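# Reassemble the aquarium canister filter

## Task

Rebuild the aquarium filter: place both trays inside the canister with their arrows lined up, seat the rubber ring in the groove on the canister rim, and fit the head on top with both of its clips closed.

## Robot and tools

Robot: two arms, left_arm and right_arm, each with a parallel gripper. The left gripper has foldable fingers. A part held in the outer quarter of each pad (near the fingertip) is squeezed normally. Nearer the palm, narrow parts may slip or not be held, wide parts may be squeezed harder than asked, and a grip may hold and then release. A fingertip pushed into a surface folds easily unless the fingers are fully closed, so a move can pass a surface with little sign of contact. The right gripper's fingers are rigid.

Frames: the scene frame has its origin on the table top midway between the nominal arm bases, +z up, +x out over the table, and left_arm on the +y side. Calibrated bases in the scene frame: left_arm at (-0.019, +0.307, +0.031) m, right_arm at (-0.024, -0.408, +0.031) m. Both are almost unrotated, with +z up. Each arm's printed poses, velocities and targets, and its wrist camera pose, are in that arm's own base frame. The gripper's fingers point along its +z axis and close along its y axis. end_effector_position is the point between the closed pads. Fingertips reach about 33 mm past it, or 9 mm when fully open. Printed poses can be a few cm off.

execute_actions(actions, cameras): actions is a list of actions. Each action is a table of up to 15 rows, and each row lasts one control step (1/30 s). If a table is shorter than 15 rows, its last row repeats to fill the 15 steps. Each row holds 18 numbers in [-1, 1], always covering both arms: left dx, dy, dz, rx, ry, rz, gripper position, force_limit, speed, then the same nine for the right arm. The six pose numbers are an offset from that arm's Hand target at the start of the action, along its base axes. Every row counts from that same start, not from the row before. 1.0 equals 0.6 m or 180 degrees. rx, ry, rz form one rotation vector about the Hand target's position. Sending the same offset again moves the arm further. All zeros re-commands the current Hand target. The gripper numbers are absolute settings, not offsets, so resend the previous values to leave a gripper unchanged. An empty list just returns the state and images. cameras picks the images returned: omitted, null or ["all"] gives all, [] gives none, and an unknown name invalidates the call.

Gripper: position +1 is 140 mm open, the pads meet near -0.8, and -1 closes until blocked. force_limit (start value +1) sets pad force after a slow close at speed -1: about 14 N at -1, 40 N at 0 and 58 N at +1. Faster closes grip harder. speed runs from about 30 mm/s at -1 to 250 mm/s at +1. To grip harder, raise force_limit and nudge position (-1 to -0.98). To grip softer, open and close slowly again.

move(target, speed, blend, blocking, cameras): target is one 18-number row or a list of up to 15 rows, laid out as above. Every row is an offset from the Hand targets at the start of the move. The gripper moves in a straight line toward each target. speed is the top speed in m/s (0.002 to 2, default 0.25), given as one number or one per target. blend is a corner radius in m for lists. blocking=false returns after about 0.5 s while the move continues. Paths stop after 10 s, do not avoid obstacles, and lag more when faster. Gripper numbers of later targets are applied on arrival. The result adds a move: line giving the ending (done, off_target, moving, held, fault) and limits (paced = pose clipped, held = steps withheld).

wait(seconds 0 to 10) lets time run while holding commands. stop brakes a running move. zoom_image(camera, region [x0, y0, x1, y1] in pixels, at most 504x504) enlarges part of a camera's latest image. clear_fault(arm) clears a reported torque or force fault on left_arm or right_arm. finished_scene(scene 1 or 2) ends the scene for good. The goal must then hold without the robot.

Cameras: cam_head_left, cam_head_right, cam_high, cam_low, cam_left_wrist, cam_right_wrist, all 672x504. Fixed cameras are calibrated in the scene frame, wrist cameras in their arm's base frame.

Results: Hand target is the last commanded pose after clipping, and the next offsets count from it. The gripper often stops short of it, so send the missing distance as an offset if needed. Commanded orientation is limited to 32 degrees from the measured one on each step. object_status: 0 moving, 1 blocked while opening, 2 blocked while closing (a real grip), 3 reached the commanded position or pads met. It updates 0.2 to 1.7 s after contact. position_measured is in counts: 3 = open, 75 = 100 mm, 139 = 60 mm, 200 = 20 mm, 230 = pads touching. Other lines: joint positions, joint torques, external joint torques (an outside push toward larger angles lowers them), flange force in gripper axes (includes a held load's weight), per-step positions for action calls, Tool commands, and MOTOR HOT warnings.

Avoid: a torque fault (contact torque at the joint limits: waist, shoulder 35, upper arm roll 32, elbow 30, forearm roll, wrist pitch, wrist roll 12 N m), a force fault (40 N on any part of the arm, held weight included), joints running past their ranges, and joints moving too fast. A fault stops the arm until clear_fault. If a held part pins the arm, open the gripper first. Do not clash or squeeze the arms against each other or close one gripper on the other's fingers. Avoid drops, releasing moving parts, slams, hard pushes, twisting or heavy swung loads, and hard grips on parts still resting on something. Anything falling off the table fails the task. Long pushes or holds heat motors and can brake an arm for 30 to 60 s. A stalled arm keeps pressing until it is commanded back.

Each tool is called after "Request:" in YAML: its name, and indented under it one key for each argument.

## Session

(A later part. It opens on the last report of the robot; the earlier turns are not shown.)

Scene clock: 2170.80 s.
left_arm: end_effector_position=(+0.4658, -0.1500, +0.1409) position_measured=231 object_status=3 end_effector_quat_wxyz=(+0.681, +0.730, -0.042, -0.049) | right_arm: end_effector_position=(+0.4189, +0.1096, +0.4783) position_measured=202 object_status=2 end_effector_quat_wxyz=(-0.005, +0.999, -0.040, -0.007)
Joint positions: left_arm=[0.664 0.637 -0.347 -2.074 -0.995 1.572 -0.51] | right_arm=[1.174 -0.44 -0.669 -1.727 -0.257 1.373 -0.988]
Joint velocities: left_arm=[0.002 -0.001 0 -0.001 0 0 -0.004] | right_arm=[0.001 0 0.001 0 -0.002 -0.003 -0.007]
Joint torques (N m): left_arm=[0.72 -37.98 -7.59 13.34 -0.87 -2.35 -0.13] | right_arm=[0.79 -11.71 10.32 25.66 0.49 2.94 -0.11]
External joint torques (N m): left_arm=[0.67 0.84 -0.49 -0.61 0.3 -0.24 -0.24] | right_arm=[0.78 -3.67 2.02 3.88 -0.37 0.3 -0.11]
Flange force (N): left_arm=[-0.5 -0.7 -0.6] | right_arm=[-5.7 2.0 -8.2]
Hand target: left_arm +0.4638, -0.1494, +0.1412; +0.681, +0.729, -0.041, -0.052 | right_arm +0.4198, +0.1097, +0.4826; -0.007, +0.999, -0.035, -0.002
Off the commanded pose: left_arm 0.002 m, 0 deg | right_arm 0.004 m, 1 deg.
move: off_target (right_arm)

Request:
move:
  target:
    - [0.0,0.0,0.1,0.475,0,0,-1,-0.5,-1,0,0,0,0,0,0,-1,0,-1]
    - [-0.0855,-0.3217,0.05,0.475,0,0,-1,-0.5,-1,0,0,0,0,0,0,-1,0,-1]
  speed: 0.2
  cameras: ["cam_left_wrist","cam_head_left"]

Request:
zoom_image:
  camera: "cam_left_wrist"
  region: [150, 0, 550, 260]

Scene clock: 2186.93 s.
left_arm: end_effector_position=(+0.4126, -0.3436, +0.1716) position_measured=231 object_status=3 end_effector_quat_wxyz=(+0.007, +0.998, +0.003, -0.066) | right_arm: end_effector_position=(+0.4188, +0.1094, +0.4784) position_measured=202 object_status=2 end_effector_quat_wxyz=(-0.004, +0.999, -0.039, -0.007)
Joint positions: left_arm=[0.098 0.137 -0.77 -2.057 0.002 2.061 -2.25] | right_arm=[1.174 -0.44 -0.669 -1.726 -0.258 1.372 -0.99]
Joint velocities: left_arm=[-0.001 0 0 0.001 0.001 -0.001 -0.006] | right_arm=[within noise]
Joint torques (N m): left_arm=[-0.06 -25.9 -3.18 23.87 0.87 2.16 -0.14] | right_arm=[0.72 -11.83 10.29 25.35 0.53 3 -0.26]
External joint torques (N m): left_arm=[-0.03 1.68 -0.19 0.3 0.19 -0.19 -0.14] | right_arm=[0.76 -3.63 1.99 3.42 -0.32 0.35 -0.26]
Flange force (N): left_arm=[6.6 5.5 1.2] | right_arm=[-6.3 2.4 -6.6]
Hand target: left_arm +0.4125, -0.3425, +0.1712; +0.005, +0.998, +0.005, -0.066 | right_arm +0.4198, +0.1097, +0.4826; -0.007, +0.999, -0.035, -0.002
Off the commanded pose: left_arm 0.001 m, 0 deg | right_arm 0.004 m, 1 deg.
move: off_target (right_arm)
cam_left_wrist: T_world_to_cam=[[-0.00484968, -0.99997, 0.00606142, -0.335903], [-0.889222, 0.00708527, 0.457421, 0.294497], [-0.45745, -0.00317161, -0.88923, 0.483751], [0, 0, 0, 1]] pos_world=[0.481536, -0.336445, 0.297493]
Images, in order (width x height): cam_head_left 672x504, cam_left_wrist 672x504.

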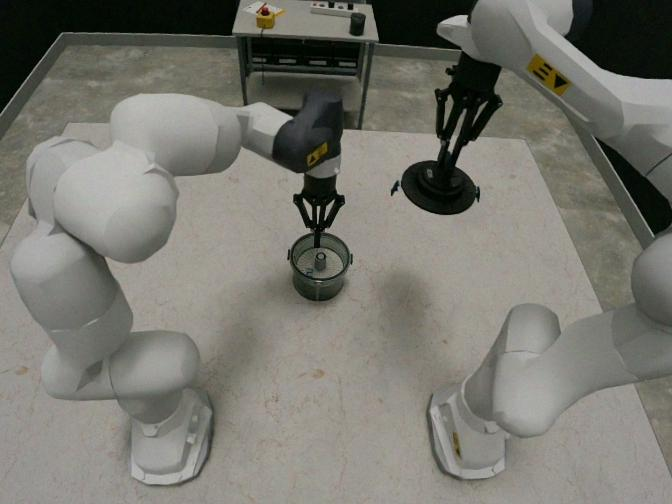

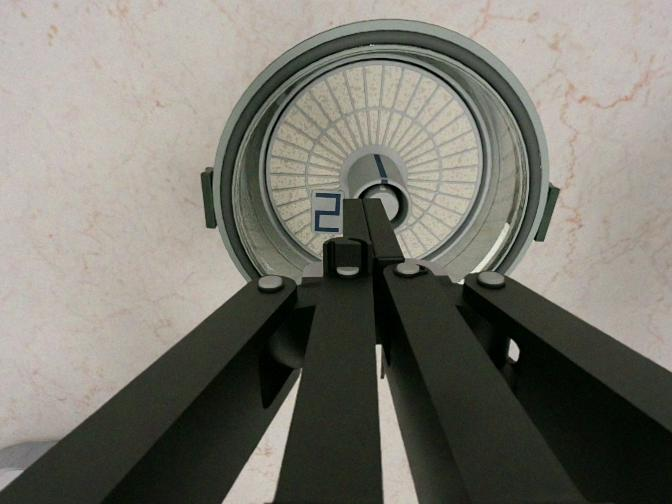

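Scaled by 1.260 from the camera's image (finer frame: 960x720).

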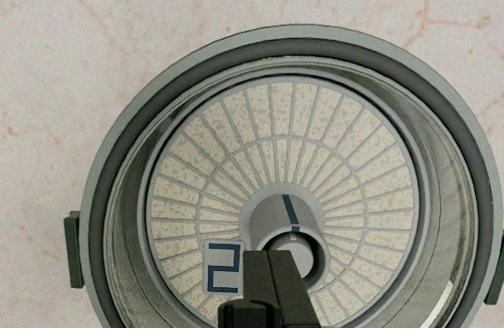

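Request:
zoom_image:
  camera: "cam_left_wrist"
  region: [200, 10, 370, 150]

Request:
zoom_image:
  camera: "cam_left_wrist"
  region: [380, 10, 560, 150]

Request:
zoom_image:
  camera: "cam_left_wrist"
  region: [190, 140, 340, 280]

Request:
zoom_image:
  camera: "cam_left_wrist"
  region: [400, 140, 570, 280]

Scaled by 2.965 from the camera's image (finer frame: 960x720).

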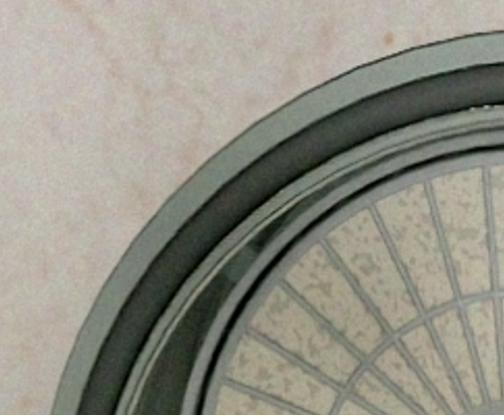

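Scaled by 2.800 from the camera's image (finer frame: 960x720).

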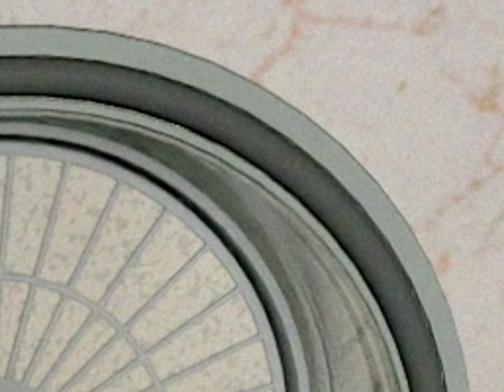

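Scaled by 3.360 from the camera's image (finer frame: 960x720).

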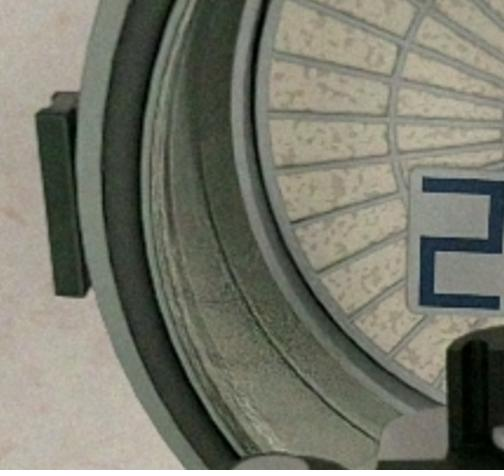

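Scaled by 2.965 from the camera's image (finer frame: 960x720).

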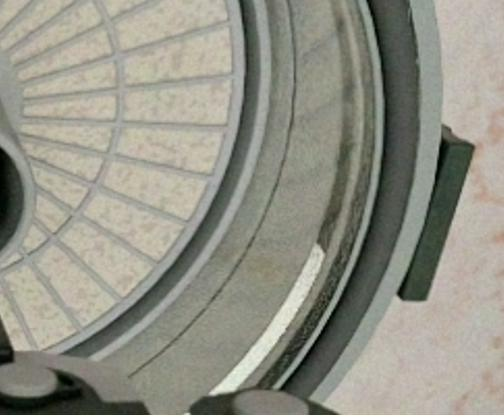

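Request:
move:
  target:
    - [0,0,0,0,0,-0.5,-1,-0.5,-1,0,0,0,0,0,0,-1,0,-1]
    - [0,0,0,0,0,-0.95,-1,-0.5,-1,0,0,0,0,0,0,-1,0,-1]
  speed: 0.4
  cameras: ["cam_left_wrist"]

Scene clock: 2209.47 s.
left_arm: end_effector_position=(+0.4119, -0.3428, +0.1706) position_measured=231 object_status=3 end_effector_quat_wxyz=(+0.064, -0.087, +0.994, +0.009) | right_arm: end_effector_position=(+0.4188, +0.1094, +0.4785) position_measured=202 object_status=2 end_effector_quat_wxyz=(-0.004, +0.999, -0.039, -0.007)
Joint positions: left_arm=[0.788 0.711 -1.694 -2.202 0.918 1.965 0.038] | right_arm=[1.174 -0.44 -0.669 -1.726 -0.258 1.372 -0.99]
Joint velocities: left_arm=[0 0.001 -0.001 -0.001 -0.001 0 0.005] | right_arm=[within noise]
Joint torques (N m): left_arm=[0.03 -13.91 -22.07 18.98 0.88 2.39 0.29] | right_arm=[0.69 -11.72 10.35 25.34 0.54 3.01 -0.26]
External joint torques (N m): left_arm=[0.05 0.63 -1.65 0.34 0.02 -0.17 0.3] | right_arm=[0.71 -3.6 2.07 3.49 -0.31 0.36 -0.26]
Flange force (N): left_arm=[1.4 4.5 -5.1] | right_arm=[-6.2 2.4 -6.8]
Hand target: left_arm +0.4125, -0.3425, +0.1712; +0.066, -0.083, +0.994, +0.010 | right_arm +0.4198, +0.1097, +0.4826; -0.007, +0.999, -0.035, -0.002
Off the commanded pose: left_arm 0.001 m, 0 deg | right_arm 0.004 m, 1 deg.
move: off_target (right_arm)
cam_left_wrist: T_world_to_cam=[[-0.161002, 0.986953, -0.0015199, 0.411695], [0.878229, 0.143969, 0.456055, -0.386399], [0.450323, 0.0720911, -0.88995, 0.134634], [0, 0, 0, 1]] pos_world=[0.345003, -0.3604, 0.296662]

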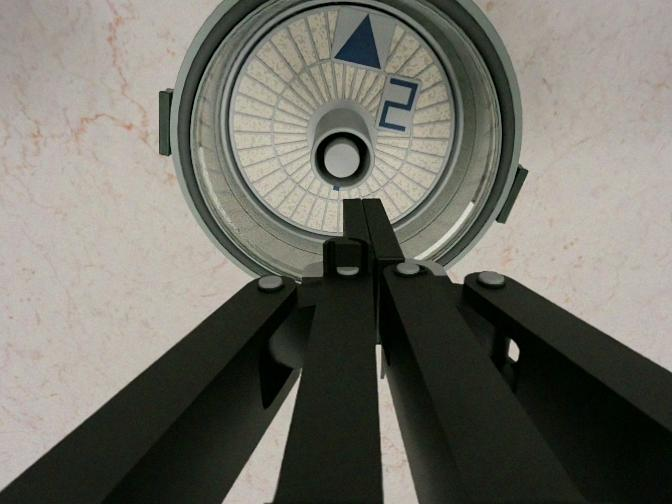

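Request:
move:
  target: [-0.12,0,0.05,0,0,0,-1,-0.5,-1,0,0,0,0,0,0,-1,0,-1]
  speed: 0.2
  cameras: ["cam_left_wrist"]

Request:
zoom_image:
  camera: "cam_left_wrist"
  region: [180, 0, 380, 200]

Request:
zoom_image:
  camera: "cam_left_wrist"
  region: [340, 0, 520, 200]

Scene clock: 2220.87 s.
left_arm: end_effector_position=(+0.3420, -0.3438, +0.2019) position_measured=231 object_status=3 end_effector_quat_wxyz=(+0.067, -0.080, +0.994, +0.008) | right_arm: end_effector_position=(+0.4188, +0.1094, +0.4785) position_measured=202 object_status=2 end_effector_quat_wxyz=(-0.004, +0.999, -0.039, -0.007)
Joint positions: left_arm=[0.933 0.717 -1.943 -2.325 0.853 1.913 -0.04] | right_arm=[1.174 -0.44 -0.669 -1.726 -0.258 1.372 -0.99]
Joint velocities: left_arm=[0.001 0.001 0 0 -0.002 0 -0.007] | right_arm=[within noise]
Joint torques (N m): left_arm=[1.1 -7.99 -20.23 19.14 0.42 2.42 -0.16] | right_arm=[0.74 -11.71 10.33 25.28 0.53 3.02 -0.23]
External joint torques (N m): left_arm=[1.06 -0.5 -1.66 -0.51 -0.49 -0.13 -0.15] | right_arm=[0.71 -3.66 2 3.46 -0.32 0.38 -0.23]
Flange force (N): left_arm=[4.3 8.3 -4.8] | right_arm=[-6.4 2.5 -6.6]
Hand target: left_arm +0.3405, -0.3425, +0.2012; +0.066, -0.083, +0.994, +0.010 | right_arm +0.4198, +0.1097, +0.4826; -0.007, +0.999, -0.035, -0.002
Off the commanded pose: left_arm 0.002 m, 0 deg | right_arm 0.004 m, 1 deg.
move: off_target (right_arm)
cam_left_wrist: T_world_to_cam=[[-0.148234, 0.988948, -0.00283504, 0.398095], [0.877541, 0.132856, 0.460729, -0.343728], [0.456014, 0.065808, -0.887536, 0.189475], [0, 0, 0, 1]] pos_world=[0.274243, -0.360498, 0.32766]

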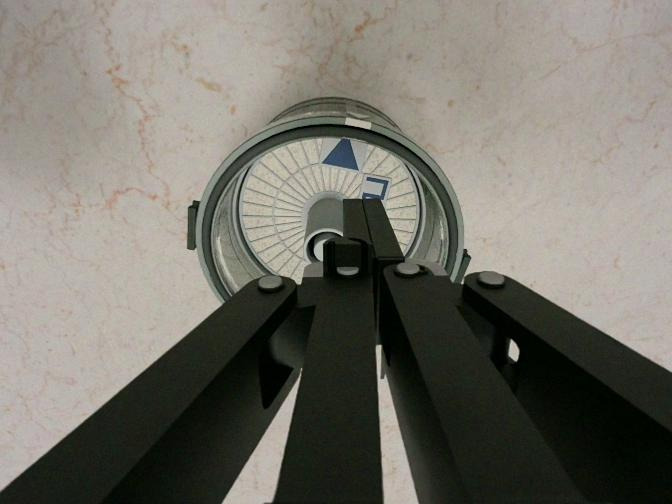

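Scaled by 2.520 from the camera's image (finer frame: 960x720).

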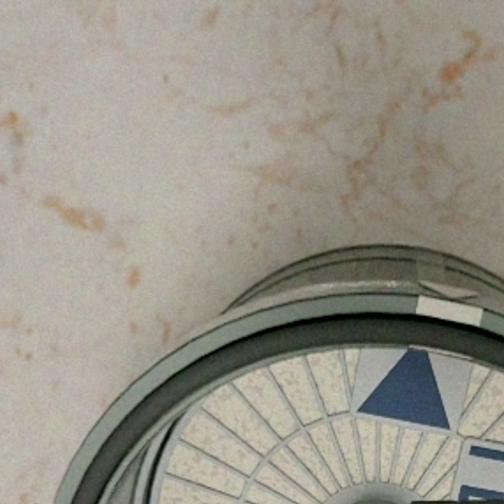

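Scaled by 2.520 from the camera's image (finer frame: 960x720).

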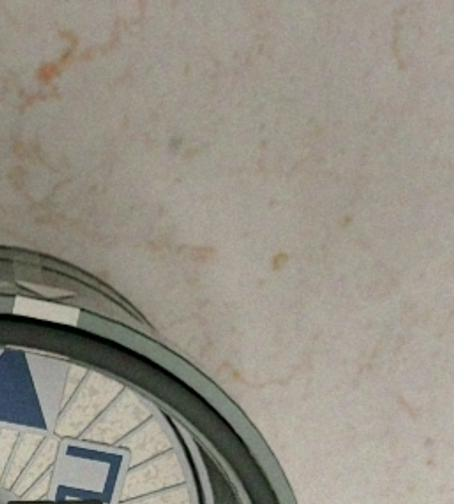

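Request:
move:
  target:
    - [0.1,0,0.08,0,0,0.45,-1,-0.5,-1,0,0,0,0,0,0,-1,0,-1]
    - [0.216,0.31,0.05,0,0,0.95,-1,-0.5,-1,0,0,0,0,0,0,-1,0,-1]
  speed: 0.4
  cameras: []

Request:
move:
  target: [0,0,-0.205,-0.475,0,0,-1,-0.5,-1,0,0,0,0,0,0,-1,0,-1]
  speed: 0.3
  cameras: ["cam_left_wrist"]

Request:
zoom_image:
  camera: "cam_left_wrist"
  region: [200, 60, 400, 260]

Scene clock: 2285.57 s.
left_arm: end_effector_position=(+0.4708, -0.1551, +0.2311) position_measured=231 object_status=3 end_effector_quat_wxyz=(+0.004, +0.998, +0.002, -0.065) | right_arm: end_effector_position=(+0.4188, +0.1094, +0.4785) position_measured=202 object_status=2 end_effector_quat_wxyz=(-0.004, +0.999, -0.039, -0.007)
Joint positions: left_arm=[1.229 -0.405 -1.385 -2.059 -0.433 1.816 -1.546] | right_arm=[1.174 -0.44 -0.669 -1.726 -0.258 1.372 -0.99]
Joint velocities: left_arm=[-0.001 -0.001 -0.001 -0.001 0 0 -0.005] | right_arm=[within noise]
Joint torques (N m): left_arm=[1.03 3.8 11.85 22.75 0.34 2.09 -0.19] | right_arm=[0.74 -11.74 10.29 25.34 0.54 3.03 -0.26]
External joint torques (N m): left_arm=[1.07 -1.12 -0.3 0.28 -0.46 -0.22 -0.19] | right_arm=[0.73 -3.62 1.95 3.48 -0.32 0.38 -0.26]
Flange force (N): left_arm=[6.9 2.1 0.0] | right_arm=[-6.0 2.4 -6.7]
Hand target: left_arm +0.4701, -0.1565, +0.2312; +0.005, +0.998, +0.005, -0.066 | right_arm +0.4198, +0.1097, +0.4826; -0.007, +0.999, -0.035, -0.002
Off the commanded pose: left_arm 0.002 m, 0 deg | right_arm 0.004 m, 1 deg.
move: off_target (right_arm)

Scene clock: 2289.10 s.
left_arm: end_effector_position=(+0.4709, -0.1567, +0.1076) position_measured=231 object_status=3 end_effector_quat_wxyz=(+0.680, +0.730, -0.037, -0.053) | right_arm: end_effector_position=(+0.4188, +0.1093, +0.4785) position_measured=202 object_status=2 end_effector_quat_wxyz=(-0.004, +0.999, -0.039, -0.007)
Joint positions: left_arm=[1.231 1.072 -0.943 -2.086 -0.509 1.958 -0.805] | right_arm=[1.174 -0.44 -0.669 -1.726 -0.258 1.372 -0.99]
Joint velocities: left_arm=[0.001 0 0.001 0.001 -0.001 -0.001 0.005] | right_arm=[within noise]
Joint torques (N m): left_arm=[1.05 -30.16 -24.41 7.32 -0.82 -1.87 0.31] | right_arm=[0.7 -11.74 10.29 25.28 0.55 3.03 -0.24]
External joint torques (N m): left_arm=[0.9 1.95 -2.06 0.26 0.31 -0.2 0.21] | right_arm=[0.7 -3.6 1.96 3.38 -0.3 0.38 -0.24]
Flange force (N): left_arm=[1.2 0.2 -0.1] | right_arm=[-6.3 2.4 -6.4]
Hand target: left_arm +0.4701, -0.1565, +0.1082; +0.681, +0.729, -0.041, -0.052 | right_arm +0.4198, +0.1097, +0.4826; -0.007, +0.999, -0.035, -0.002
Off the commanded pose: left_arm 0.001 m, 1 deg | right_arm 0.004 m, 1 deg.
move: off_target (right_arm)
cam_left_wrist: T_world_to_cam=[[0.00548977, -0.0792944, 0.996836, -0.115534], [-0.890237, 0.45365, 0.0409887, 0.489587], [-0.455465, -0.887645, -0.0681003, 0.22634], [0, 0, 0, 1]] pos_world=[0.539573, -0.0303527, 0.110514]

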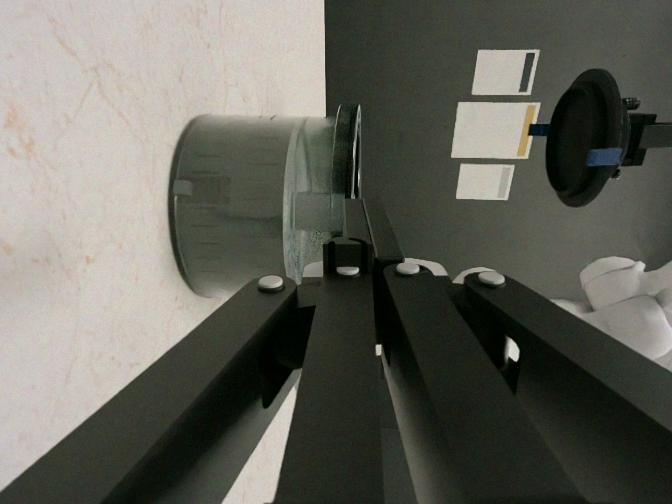

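Scaled by 2.520 from the camera's image (finer frame: 960x720).

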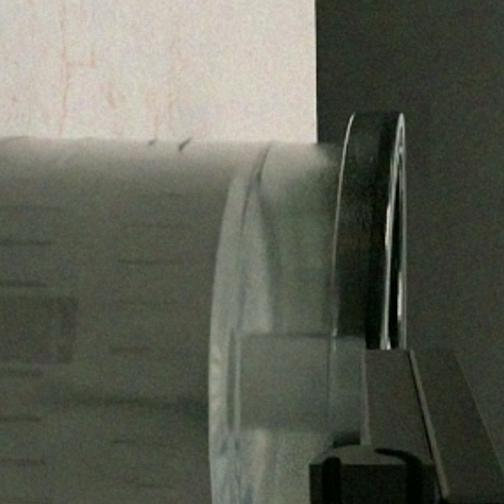

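Request:
zoom_image:
  camera: "cam_left_wrist"
  region: [320, 90, 380, 150]

Request:
zoom_image:
  camera: "cam_left_wrist"
  region: [500, 50, 660, 220]

Scaled by 8.400 from the camera's image (finer frame: 960x720).

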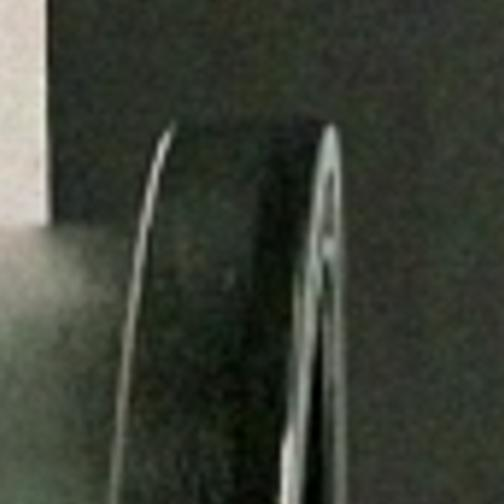

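Scaled by 2.965 from the camera's image (finer frame: 960x720).

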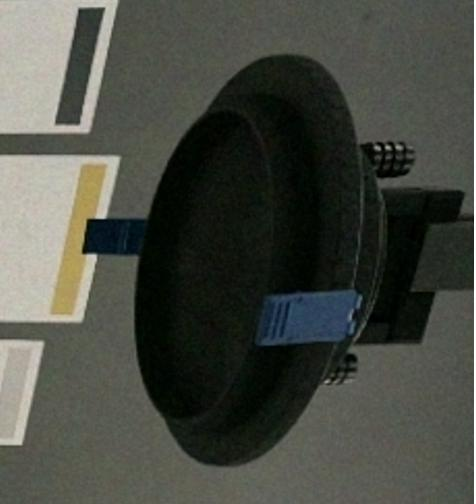

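Request:
move:
  target:
    - [0,0.05,0,0,0,0,-1,-0.5,-1,0,0.44,0,0,0,0,-1,0,-1]
    - [0,0.05,0,0,0,0,-1,-0.5,-1,0,0.44,-0.38,0,0,0,-1,0,-1]
  speed: 0.15
  cameras: ["cam_left_wrist","cam_right_wrist"]

Scene clock: 2376.17 s.
left_arm: end_effector_position=(+0.4711, -0.1273, +0.1085) position_measured=231 object_status=3 end_effector_quat_wxyz=(+0.682, +0.729, -0.041, -0.051) | right_arm: end_effector_position=(+0.4159, +0.3701, +0.2482) position_measured=202 object_status=2 end_effector_quat_wxyz=(+0.002, +0.999, -0.035, -0.007)
Joint positions: left_arm=[1.254 1.068 -0.922 -2.044 -0.485 1.891 -0.803] | right_arm=[1.324 0.022 -0.605 -1.968 0.02 1.973 -0.79]
Joint velocities: left_arm=[within noise] | right_arm=[0 0 0.002 0 0 0.003 0]
Joint torques (N m): left_arm=[0.41 -32.57 -23.35 7.63 -1.22 -1.83 0.06] | right_arm=[0.09 -32.99 0.22 27.91 1.06 3.22 -0.05]
External joint torques (N m): left_arm=[0.39 0.57 -1.23 0.11 0.04 -0.16 -0.04] | right_arm=[0.07 -4.83 0.6 3.13 0.32 0.61 -0.05]
Flange force (N): left_arm=[0.4 1.2 -0.1] | right_arm=[-4.6 3.8 -7.7]
Hand target: left_arm +0.4701, -0.1265, +0.1082; +0.681, +0.729, -0.041, -0.052 | right_arm +0.4198, +0.3737, +0.2546; -0.007, +0.999, -0.035, -0.002
Off the commanded pose: left_arm 0.001 m, 0 deg | right_arm 0.008 m, 1 deg.
move: off_target (right_arm)
cam_left_wrist: T_world_to_cam=[[-0.0027666, -0.0753418, 0.997154, -0.109671], [-0.89006, 0.454727, 0.0318883, 0.477409], [-0.455835, -0.887438, -0.0683167, 0.25277], [0, 0, 0, 1]] pos_world=[0.539841, -0.00103586, 0.111403]
cam_right_wrist: T_world_to_cam=[[-0.0621659, -0.998021, -0.00950133, 0.405881], [-0.944073, 0.0557116, 0.324996, 0.302302], [-0.323823, 0.0291736, -0.945668, 0.499832], [0, 0, 0, 1]] pos_world=[0.472484, 0.373654, 0.378285]

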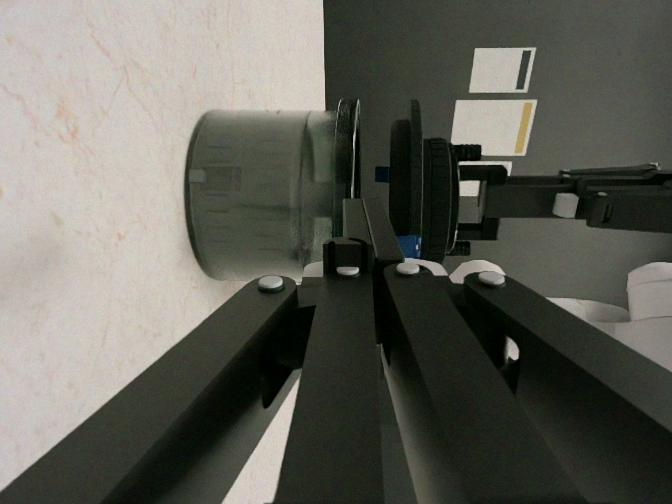

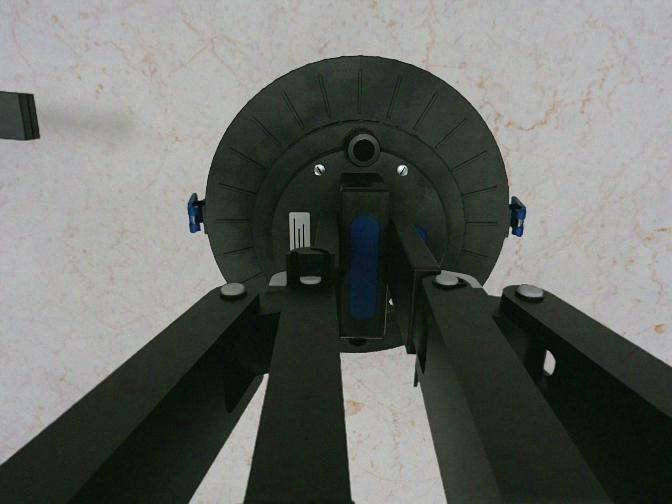

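Request:
zoom_image:
  camera: "cam_left_wrist"
  region: [320, 85, 470, 205]

Scaled by 3.360 from the camera's image (finer frame: 960x720).

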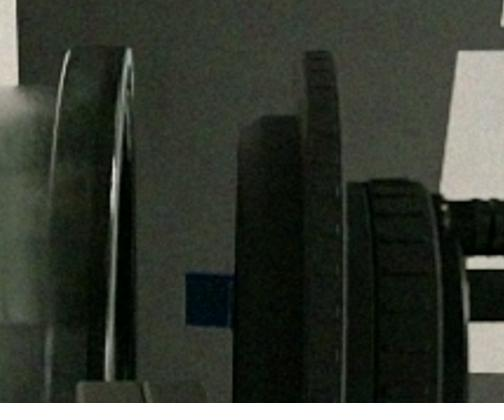

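Request:
move:
  target:
    - [0,0,0,0,0,0,-1,-0.5,-1,0.004,0.004,-0.05,0,0,0,-1,0,-1]
    - [0,0,0,0,0,0,-1,-0.5,-1,0.004,0.004,-0.105,0,0,0,-1,0,-1]
  speed: [0.08,0.025]
  cameras: ["cam_left_wrist","cam_right_wrist"]

Request:
zoom_image:
  camera: "cam_left_wrist"
  region: [320, 85, 470, 205]

Scene clock: 2394.17 s.
left_arm: end_effector_position=(+0.4711, -0.1272, +0.1085) position_measured=231 object_status=3 end_effector_quat_wxyz=(+0.681, +0.729, -0.041, -0.051) | right_arm: end_effector_position=(+0.4281, +0.3800, +0.2115) position_measured=202 object_status=2 end_effector_quat_wxyz=(-0.021, +0.999, -0.038, +0.005)
Joint positions: left_arm=[1.254 1.068 -0.921 -2.044 -0.485 1.89 -0.803] | right_arm=[1.311 0.061 -0.606 -2.037 0.069 2.122 -0.824]
Joint velocities: left_arm=[within noise] | right_arm=[-0.001 0 -0.001 0 0.002 0.004 -0.002]
Joint torques (N m): left_arm=[0.38 -32.53 -23.3 7.5 -1.23 -1.82 0.08] | right_arm=[1.39 -16.15 1.45 14.28 1.19 3.26 -0.09]
External joint torques (N m): left_arm=[0.28 0.62 -1.26 -0.04 0.03 -0.16 -0.02] | right_arm=[1.34 13 2.48 -10.19 0.46 0.52 -0.08]
Flange force (N): left_arm=[0.1 1.3 0.3] | right_arm=[3.3 -6.3 31.7]
Hand target: left_arm +0.4701, -0.1265, +0.1082; +0.681, +0.729, -0.041, -0.052 | right_arm +0.4222, +0.3761, +0.1916; -0.007, +0.999, -0.035, -0.002
Off the commanded pose: left_arm 0.001 m, 0 deg | right_arm 0.021 m, 2 deg.
move: off_target (right_arm)
cam_left_wrist: T_world_to_cam=[[-0.00285106, -0.0755141, 0.997141, -0.109616], [-0.890124, 0.454601, 0.0318822, 0.477399], [-0.455709, -0.887488, -0.0685131, 0.252811], [0, 0, 0, 1]] pos_world=[0.53984, -0.000936639, 0.111403]
cam_right_wrist: T_world_to_cam=[[-0.0677716, -0.996059, -0.0572062, 0.427928], [-0.95173, 0.0473382, 0.303264, 0.336329], [-0.299361, 0.0749976, -0.951188, 0.442051], [0, 0, 0, 1]] pos_world=[0.481429, 0.377168, 0.342957]

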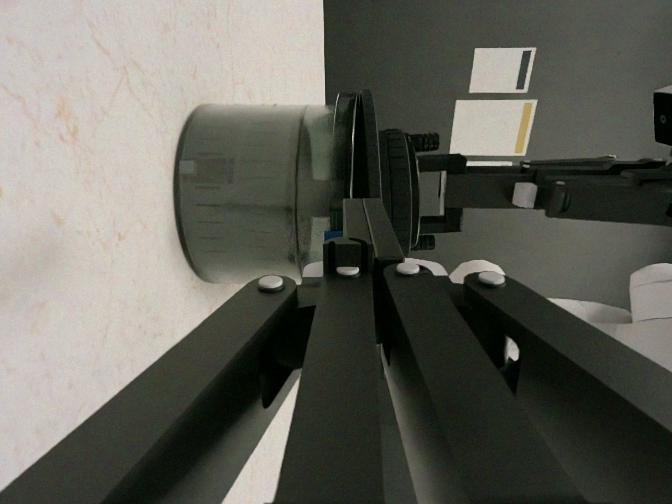

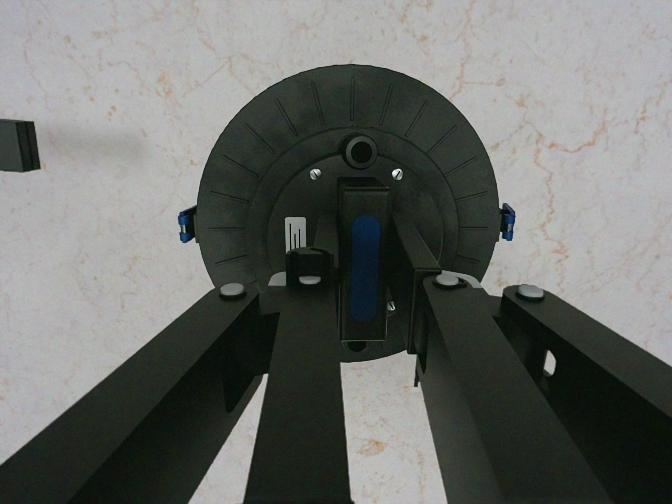

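Scaled by 3.360 from the camera's image (finer frame: 960x720).

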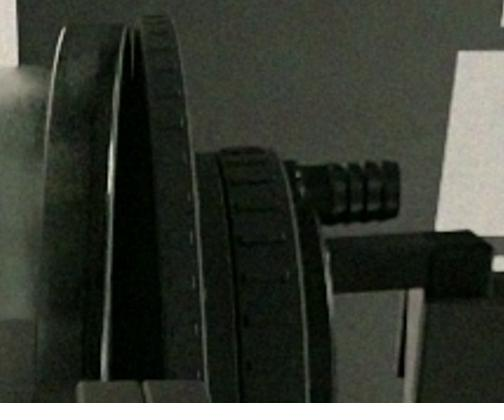

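Request:
move:
  target:
    - [0,0,0,0,0,0,-1,-0.5,-1,0,0,0.055,0,0,0,-1,0,-1]
  speed: [0.05]
  cameras: ["cam_left_wrist","cam_right_wrist","cam_head_left","cam_head_right"]

Request:
zoom_image:
  camera: "cam_left_wrist"
  region: [300, 65, 450, 205]

Scene clock: 2404.27 s.
left_arm: end_effector_position=(+0.4711, -0.1271, +0.1085) position_measured=231 object_status=3 end_effector_quat_wxyz=(+0.681, +0.729, -0.041, -0.050) | right_arm: end_effector_position=(+0.4217, +0.3752, +0.2189) position_measured=202 object_status=2 end_effector_quat_wxyz=(-0.004, +0.999, -0.033, -0.004)
Joint positions: left_arm=[1.254 1.067 -0.921 -2.044 -0.485 1.89 -0.803] | right_arm=[1.317 0.061 -0.606 -2.008 0.053 2.058 -0.818]
Joint torques (N m): left_arm=[0.39 -32.61 -23.3 7.43 -1.23 -1.8 0.06] | right_arm=[0.5 -34.29 -0.93 27.5 0.19 2.14 0.26]
External joint torques (N m): left_arm=[0.48 0.54 -1.08 -0.07 0.04 -0.12 -0.04] | right_arm=[0.74 -5.05 0.39 2.93 -0.53 -0.53 0.26]
Flange force (N): left_arm=[-0.4 1.4 0.2] | right_arm=[-7.4 4.9 -11.6]
Hand target: left_arm +0.4701, -0.1265, +0.1082; +0.681, +0.729, -0.041, -0.052 | right_arm +0.4222, +0.3761, +0.2246; -0.007, +0.999, -0.035, -0.002
Off the commanded pose: left_arm 0.001 m, 0 deg | right_arm 0.006 m, 0 deg.
move: off_target (right_arm)
cam_left_wrist: T_world_to_cam=[[-0.00285106, -0.0755141, 0.997141, -0.109609], [-0.890124, 0.454601, 0.0318822, 0.477353], [-0.455709, -0.887488, -0.0685131, 0.2529], [0, 0, 0, 1]] pos_world=[0.53984, -0.000836639, 0.111403]
cam_right_wrist: T_world_to_cam=[[-0.058914, -0.997991, -0.0233135, 0.412713], [-0.946323, 0.0483985, 0.319578, 0.321983], [-0.317807, 0.0408897, -0.947273, 0.46726], [0, 0, 0, 1]] pos_world=[0.477513, 0.377194, 0.349346]
Images, in order (width x height): cam_head_left 672x504, cam_head_right 672x504, cam_left_wrist 672x504, cam_right_wrist 672x504.

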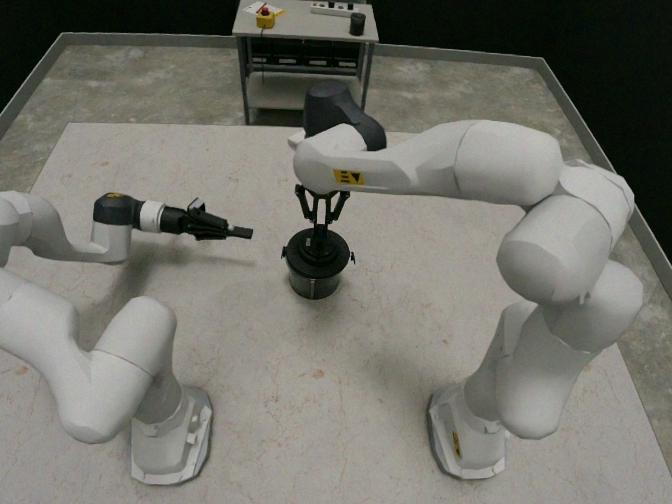

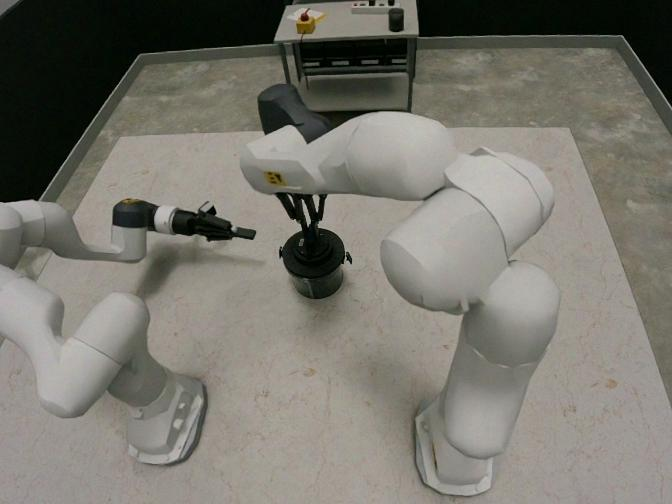

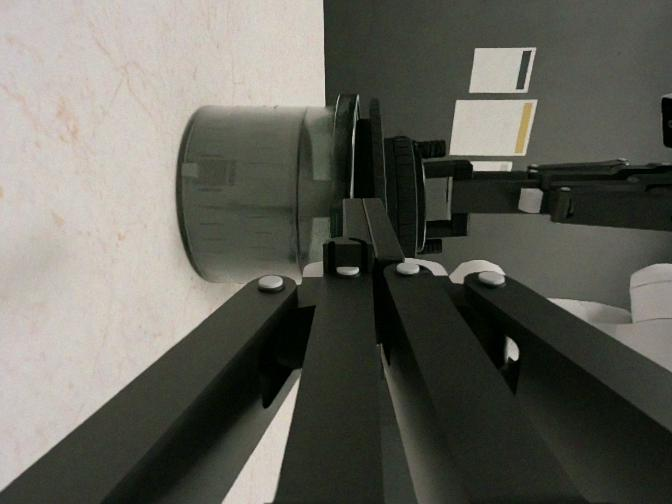

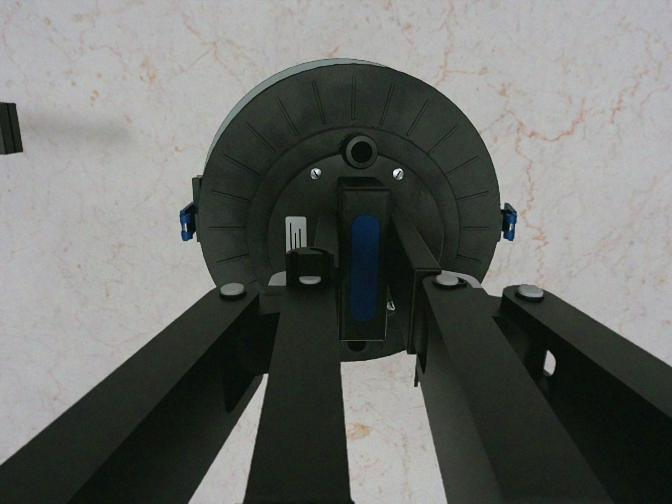

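Scaled by 3.360 from the camera's image (finer frame: 960x720).

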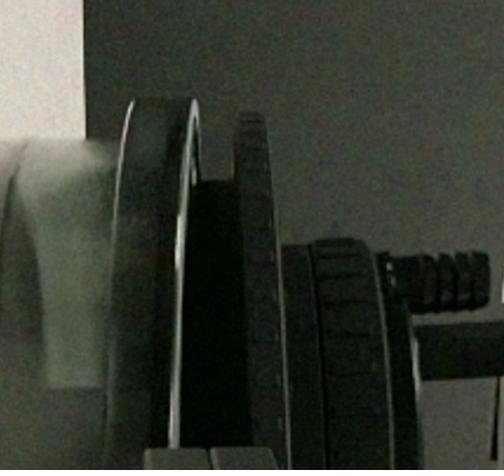

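Request:
move:
  target:
    - [0,0,0,0,0,0,-1,-0.5,-1,0.0067,0.005,0.0,0,0,0,-1,0,-1]
  speed: [0.03]
  cameras: ["cam_left_wrist","cam_right_wrist"]

Request:
zoom_image:
  camera: "cam_right_wrist"
  region: [160, 40, 540, 300]

Scene clock: 2424.40 s.
left_arm: end_effector_position=(+0.4711, -0.1271, +0.1085) position_measured=231 object_status=3 end_effector_quat_wxyz=(+0.681, +0.729, -0.041, -0.050) | right_arm: end_effector_position=(+0.4235, +0.3769, +0.2189) position_measured=202 object_status=2 end_effector_quat_wxyz=(-0.001, +0.999, -0.034, -0.004)
Joint positions: left_arm=[1.254 1.067 -0.921 -2.044 -0.485 1.89 -0.803] | right_arm=[1.317 0.076 -0.606 -1.991 0.056 2.048 -0.817]
Joint torques (N m): left_arm=[0.35 -32.57 -23.35 7.4 -1.24 -1.79 0.06] | right_arm=[-0.3 -34.17 -0.87 27.96 1.11 2.84 -0.06]
External joint torques (N m): left_arm=[0.3 0.56 -1.26 -0.15 0.02 -0.12 -0.04] | right_arm=[-0.38 -4.55 0.4 3.46 0.39 0.2 -0.06]
Flange force (N): left_arm=[-0.3 1.5 0.5] | right_arm=[-1.6 1.5 -9.2]
Hand target: left_arm +0.4701, -0.1265, +0.1082; +0.681, +0.729, -0.041, -0.052 | right_arm +0.4263, +0.3791, +0.2246; -0.007, +0.999, -0.035, -0.002
Off the commanded pose: left_arm 0.001 m, 0 deg | right_arm 0.007 m, 1 deg.
move: off_target (right_arm)
cam_left_wrist: T_world_to_cam=[[-0.00289778, -0.075602, 0.997134, -0.109583], [-0.890126, 0.454598, 0.0318805, 0.477443], [-0.455705, -0.887482, -0.0686126, 0.252954], [0, 0, 0, 1]] pos_world=[0.53994, -0.000837001, 0.111403]
cam_right_wrist: T_world_to_cam=[[-0.0611288, -0.998001, -0.01602, 0.413913], [-0.945915, 0.0528003, 0.320089, 0.321624], [-0.318604, 0.0347203, -0.947252, 0.470401], [0, 0, 0, 1]] pos_world=[0.479402, 0.379772, 0.349271]

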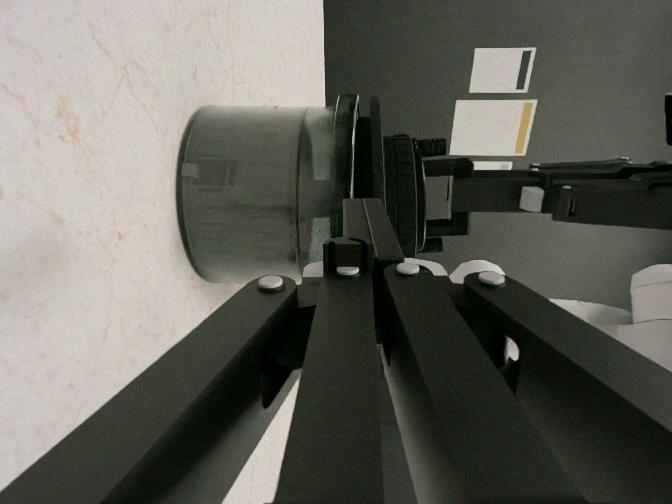

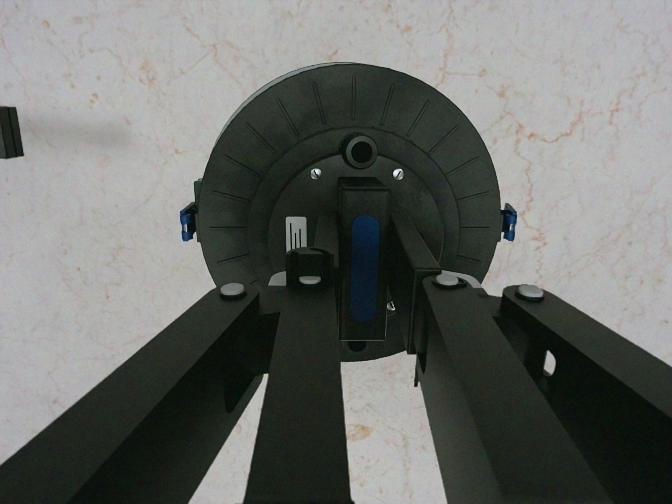

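Scaled by 1.326 from the camera's image (finer frame: 960x720).

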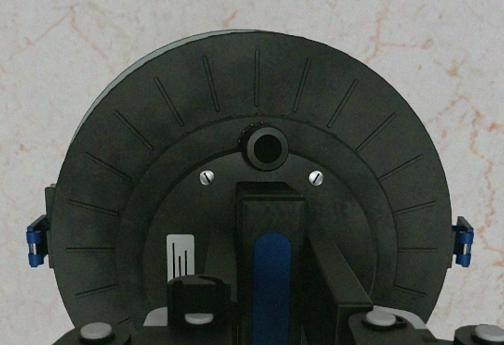

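Request:
move:
  target:
    - [0,0,0,0,0,0,-1,-0.5,-1,0.005,0.005,0.0,0,0,0,-1,0,-1]
    - [0,0,0,0,0,0,-1,-0.5,-1,0.005,0.005,-0.02,0,0,0,-1,0,-1]
  speed: [0.03,0.02]
  cameras: ["cam_left_wrist","cam_right_wrist"]

Request:
zoom_image:
  camera: "cam_left_wrist"
  region: [300, 65, 450, 205]

Scene clock: 2437.03 s.
left_arm: end_effector_position=(+0.4711, -0.1270, +0.1085) position_measured=231 object_status=3 end_effector_quat_wxyz=(+0.681, +0.729, -0.041, -0.050) | right_arm: end_effector_position=(+0.4274, +0.3815, +0.2146) position_measured=202 object_status=2 end_effector_quat_wxyz=(-0.006, +0.999, -0.036, -0.004)
Joint positions: left_arm=[1.254 1.067 -0.921 -2.044 -0.485 1.89 -0.803] | right_arm=[1.312 0.094 -0.606 -1.985 0.076 2.063 -0.827]
Joint velocities: left_arm=[within noise] | right_arm=[-0.002 0 0 -0.001 0.001 0.003 -0.004]
Joint torques (N m): left_arm=[0.35 -32.53 -23.32 7.36 -1.26 -1.8 0.06] | right_arm=[-0.23 -29.21 -0.72 23.16 0.78 3.47 -0.06]
External joint torques (N m): left_arm=[0.26 0.68 -1.22 -0.23 0.01 -0.14 -0.04] | right_arm=[-0.21 1.1 0.99 -1.4 0.06 0.8 -0.06]
Flange force (N): left_arm=[-0.3 1.3 0.7] | right_arm=[-1.6 1.1 5.4]
Hand target: left_arm +0.4701, -0.1265, +0.1082; +0.681, +0.729, -0.041, -0.052 | right_arm +0.4293, +0.3821, +0.2126; -0.007, +0.999, -0.035, -0.002
Off the commanded pose: left_arm 0.001 m, 0 deg | right_arm 0.003 m, 0 deg.
move: done
cam_left_wrist: T_world_to_cam=[[-0.00289775, -0.0756022, 0.997134, -0.109683], [-0.890166, 0.45452, 0.0318746, 0.477462], [-0.455627, -0.887522, -0.0686156, 0.252919], [0, 0, 0, 1]] pos_world=[0.53994, -0.00083705, 0.111503]
cam_right_wrist: T_world_to_cam=[[-0.0643649, -0.9976, -0.0255109, 0.421776], [-0.946015, 0.052859, 0.319783, 0.326536], [-0.317668, 0.0447165, -0.947147, 0.463179], [0, 0, 0, 1]] pos_world=[0.483193, 0.382792, 0.345038]

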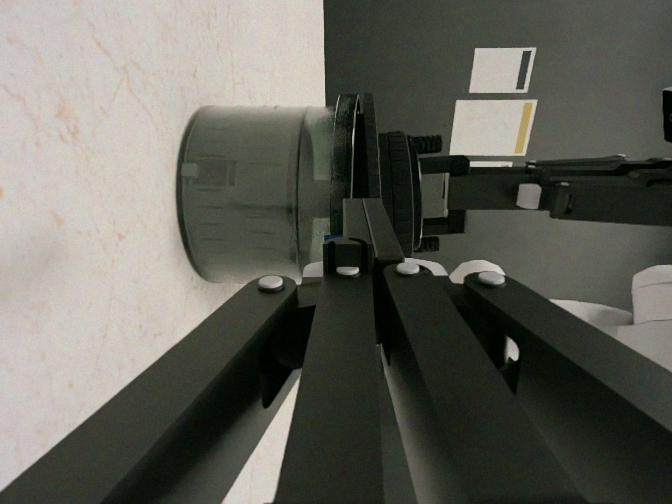

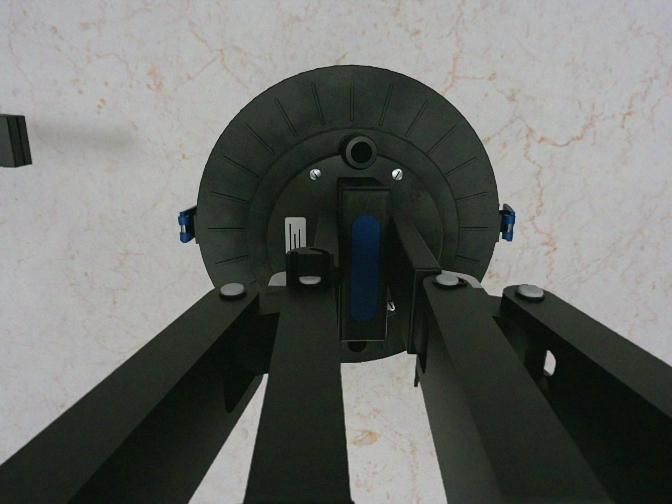

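Scaled by 3.360 from the camera's image (finer frame: 960x720).

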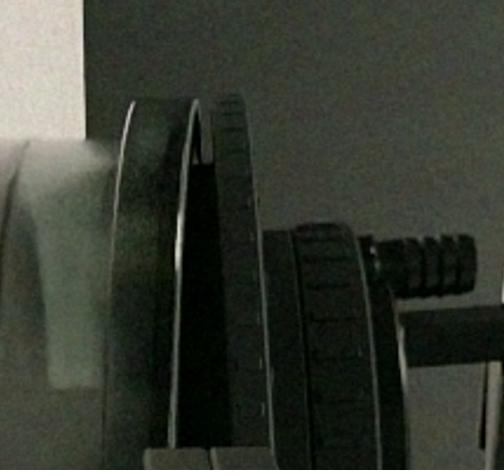

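Request:
move:
  target:
    - [0,0,0,0,0,0,-1,-0.5,-1,0,0,0.012,0,0,0,-1,0,-1]
    - [0,0,0,0,0,0,-1,-0.5,-1,-0.004,0.003,0.012,0,0,0,-1,0,-1]
    - [0,0,0,0,0,0,-1,-0.5,-1,-0.004,0.003,-0.007,0,0,0,-1,0,-1]
  speed: [0.03,0.03,0.02]
  cameras: ["cam_left_wrist","cam_right_wrist"]

Request:
zoom_image:
  camera: "cam_left_wrist"
  region: [300, 65, 450, 205]

Scene clock: 2456.70 s.
left_arm: end_effector_position=(+0.4712, -0.1270, +0.1085) position_measured=231 object_status=3 end_effector_quat_wxyz=(+0.681, +0.729, -0.041, -0.050) | right_arm: end_effector_position=(+0.4284, +0.3830, +0.2135) position_measured=202 object_status=2 end_effector_quat_wxyz=(-0.009, +0.999, -0.036, -0.002)
Joint positions: left_arm=[1.254 1.067 -0.921 -2.044 -0.485 1.89 -0.803] | right_arm=[1.313 0.094 -0.606 -1.99 0.078 2.075 -0.828]
Joint torques (N m): left_arm=[0.32 -32.49 -23.32 7.31 -1.27 -1.78 0.07] | right_arm=[0.68 -26.91 -0.54 20.89 0.67 3.26 0.12]
External joint torques (N m): left_arm=[0.29 0.71 -1.13 -0.29 0 -0.12 -0.03] | right_arm=[0.62 3.28 1.08 -3.58 -0.05 0.58 0.12]
Flange force (N): left_arm=[-0.5 1.2 0.8] | right_arm=[-3.4 1.4 10.1]
Hand target: left_arm +0.4701, -0.1265, +0.1082; +0.681, +0.729, -0.041, -0.052 | right_arm +0.4269, +0.3839, +0.2084; -0.007, +0.999, -0.035, -0.002
Off the commanded pose: left_arm 0.001 m, 0 deg | right_arm 0.005 m, 0 deg.
move: off_target (right_arm)
cam_left_wrist: T_world_to_cam=[[-0.00280352, -0.0756527, 0.99713, -0.109726], [-0.890166, 0.454512, 0.0319812, 0.477406], [-0.455627, -0.887522, -0.0686177, 0.253008], [0, 0, 0, 1]] pos_world=[0.53994, -0.000737261, 0.111504]
cam_right_wrist: T_world_to_cam=[[-0.0640164, -0.997442, -0.0318175, 0.424435], [-0.947542, 0.0507471, 0.315578, 0.330177], [-0.313156, 0.0503506, -0.948366, 0.458489], [0, 0, 0, 1]] pos_world=[0.483606, 0.383508, 0.344123]

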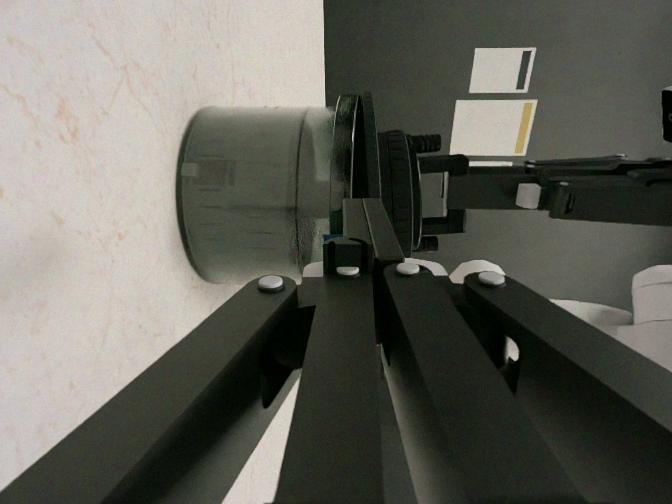

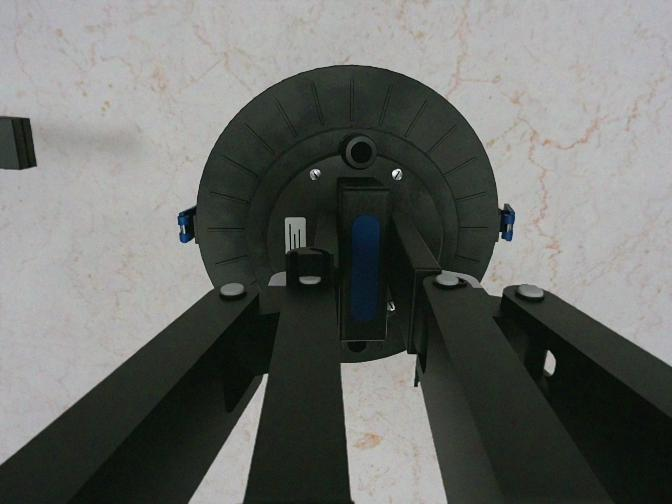

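Scaled by 3.360 from the camera's image (finer frame: 960x720).

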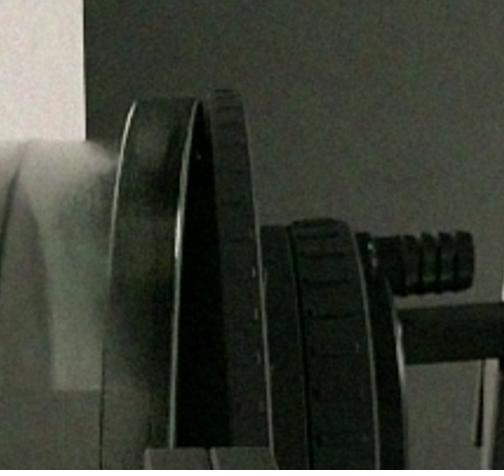

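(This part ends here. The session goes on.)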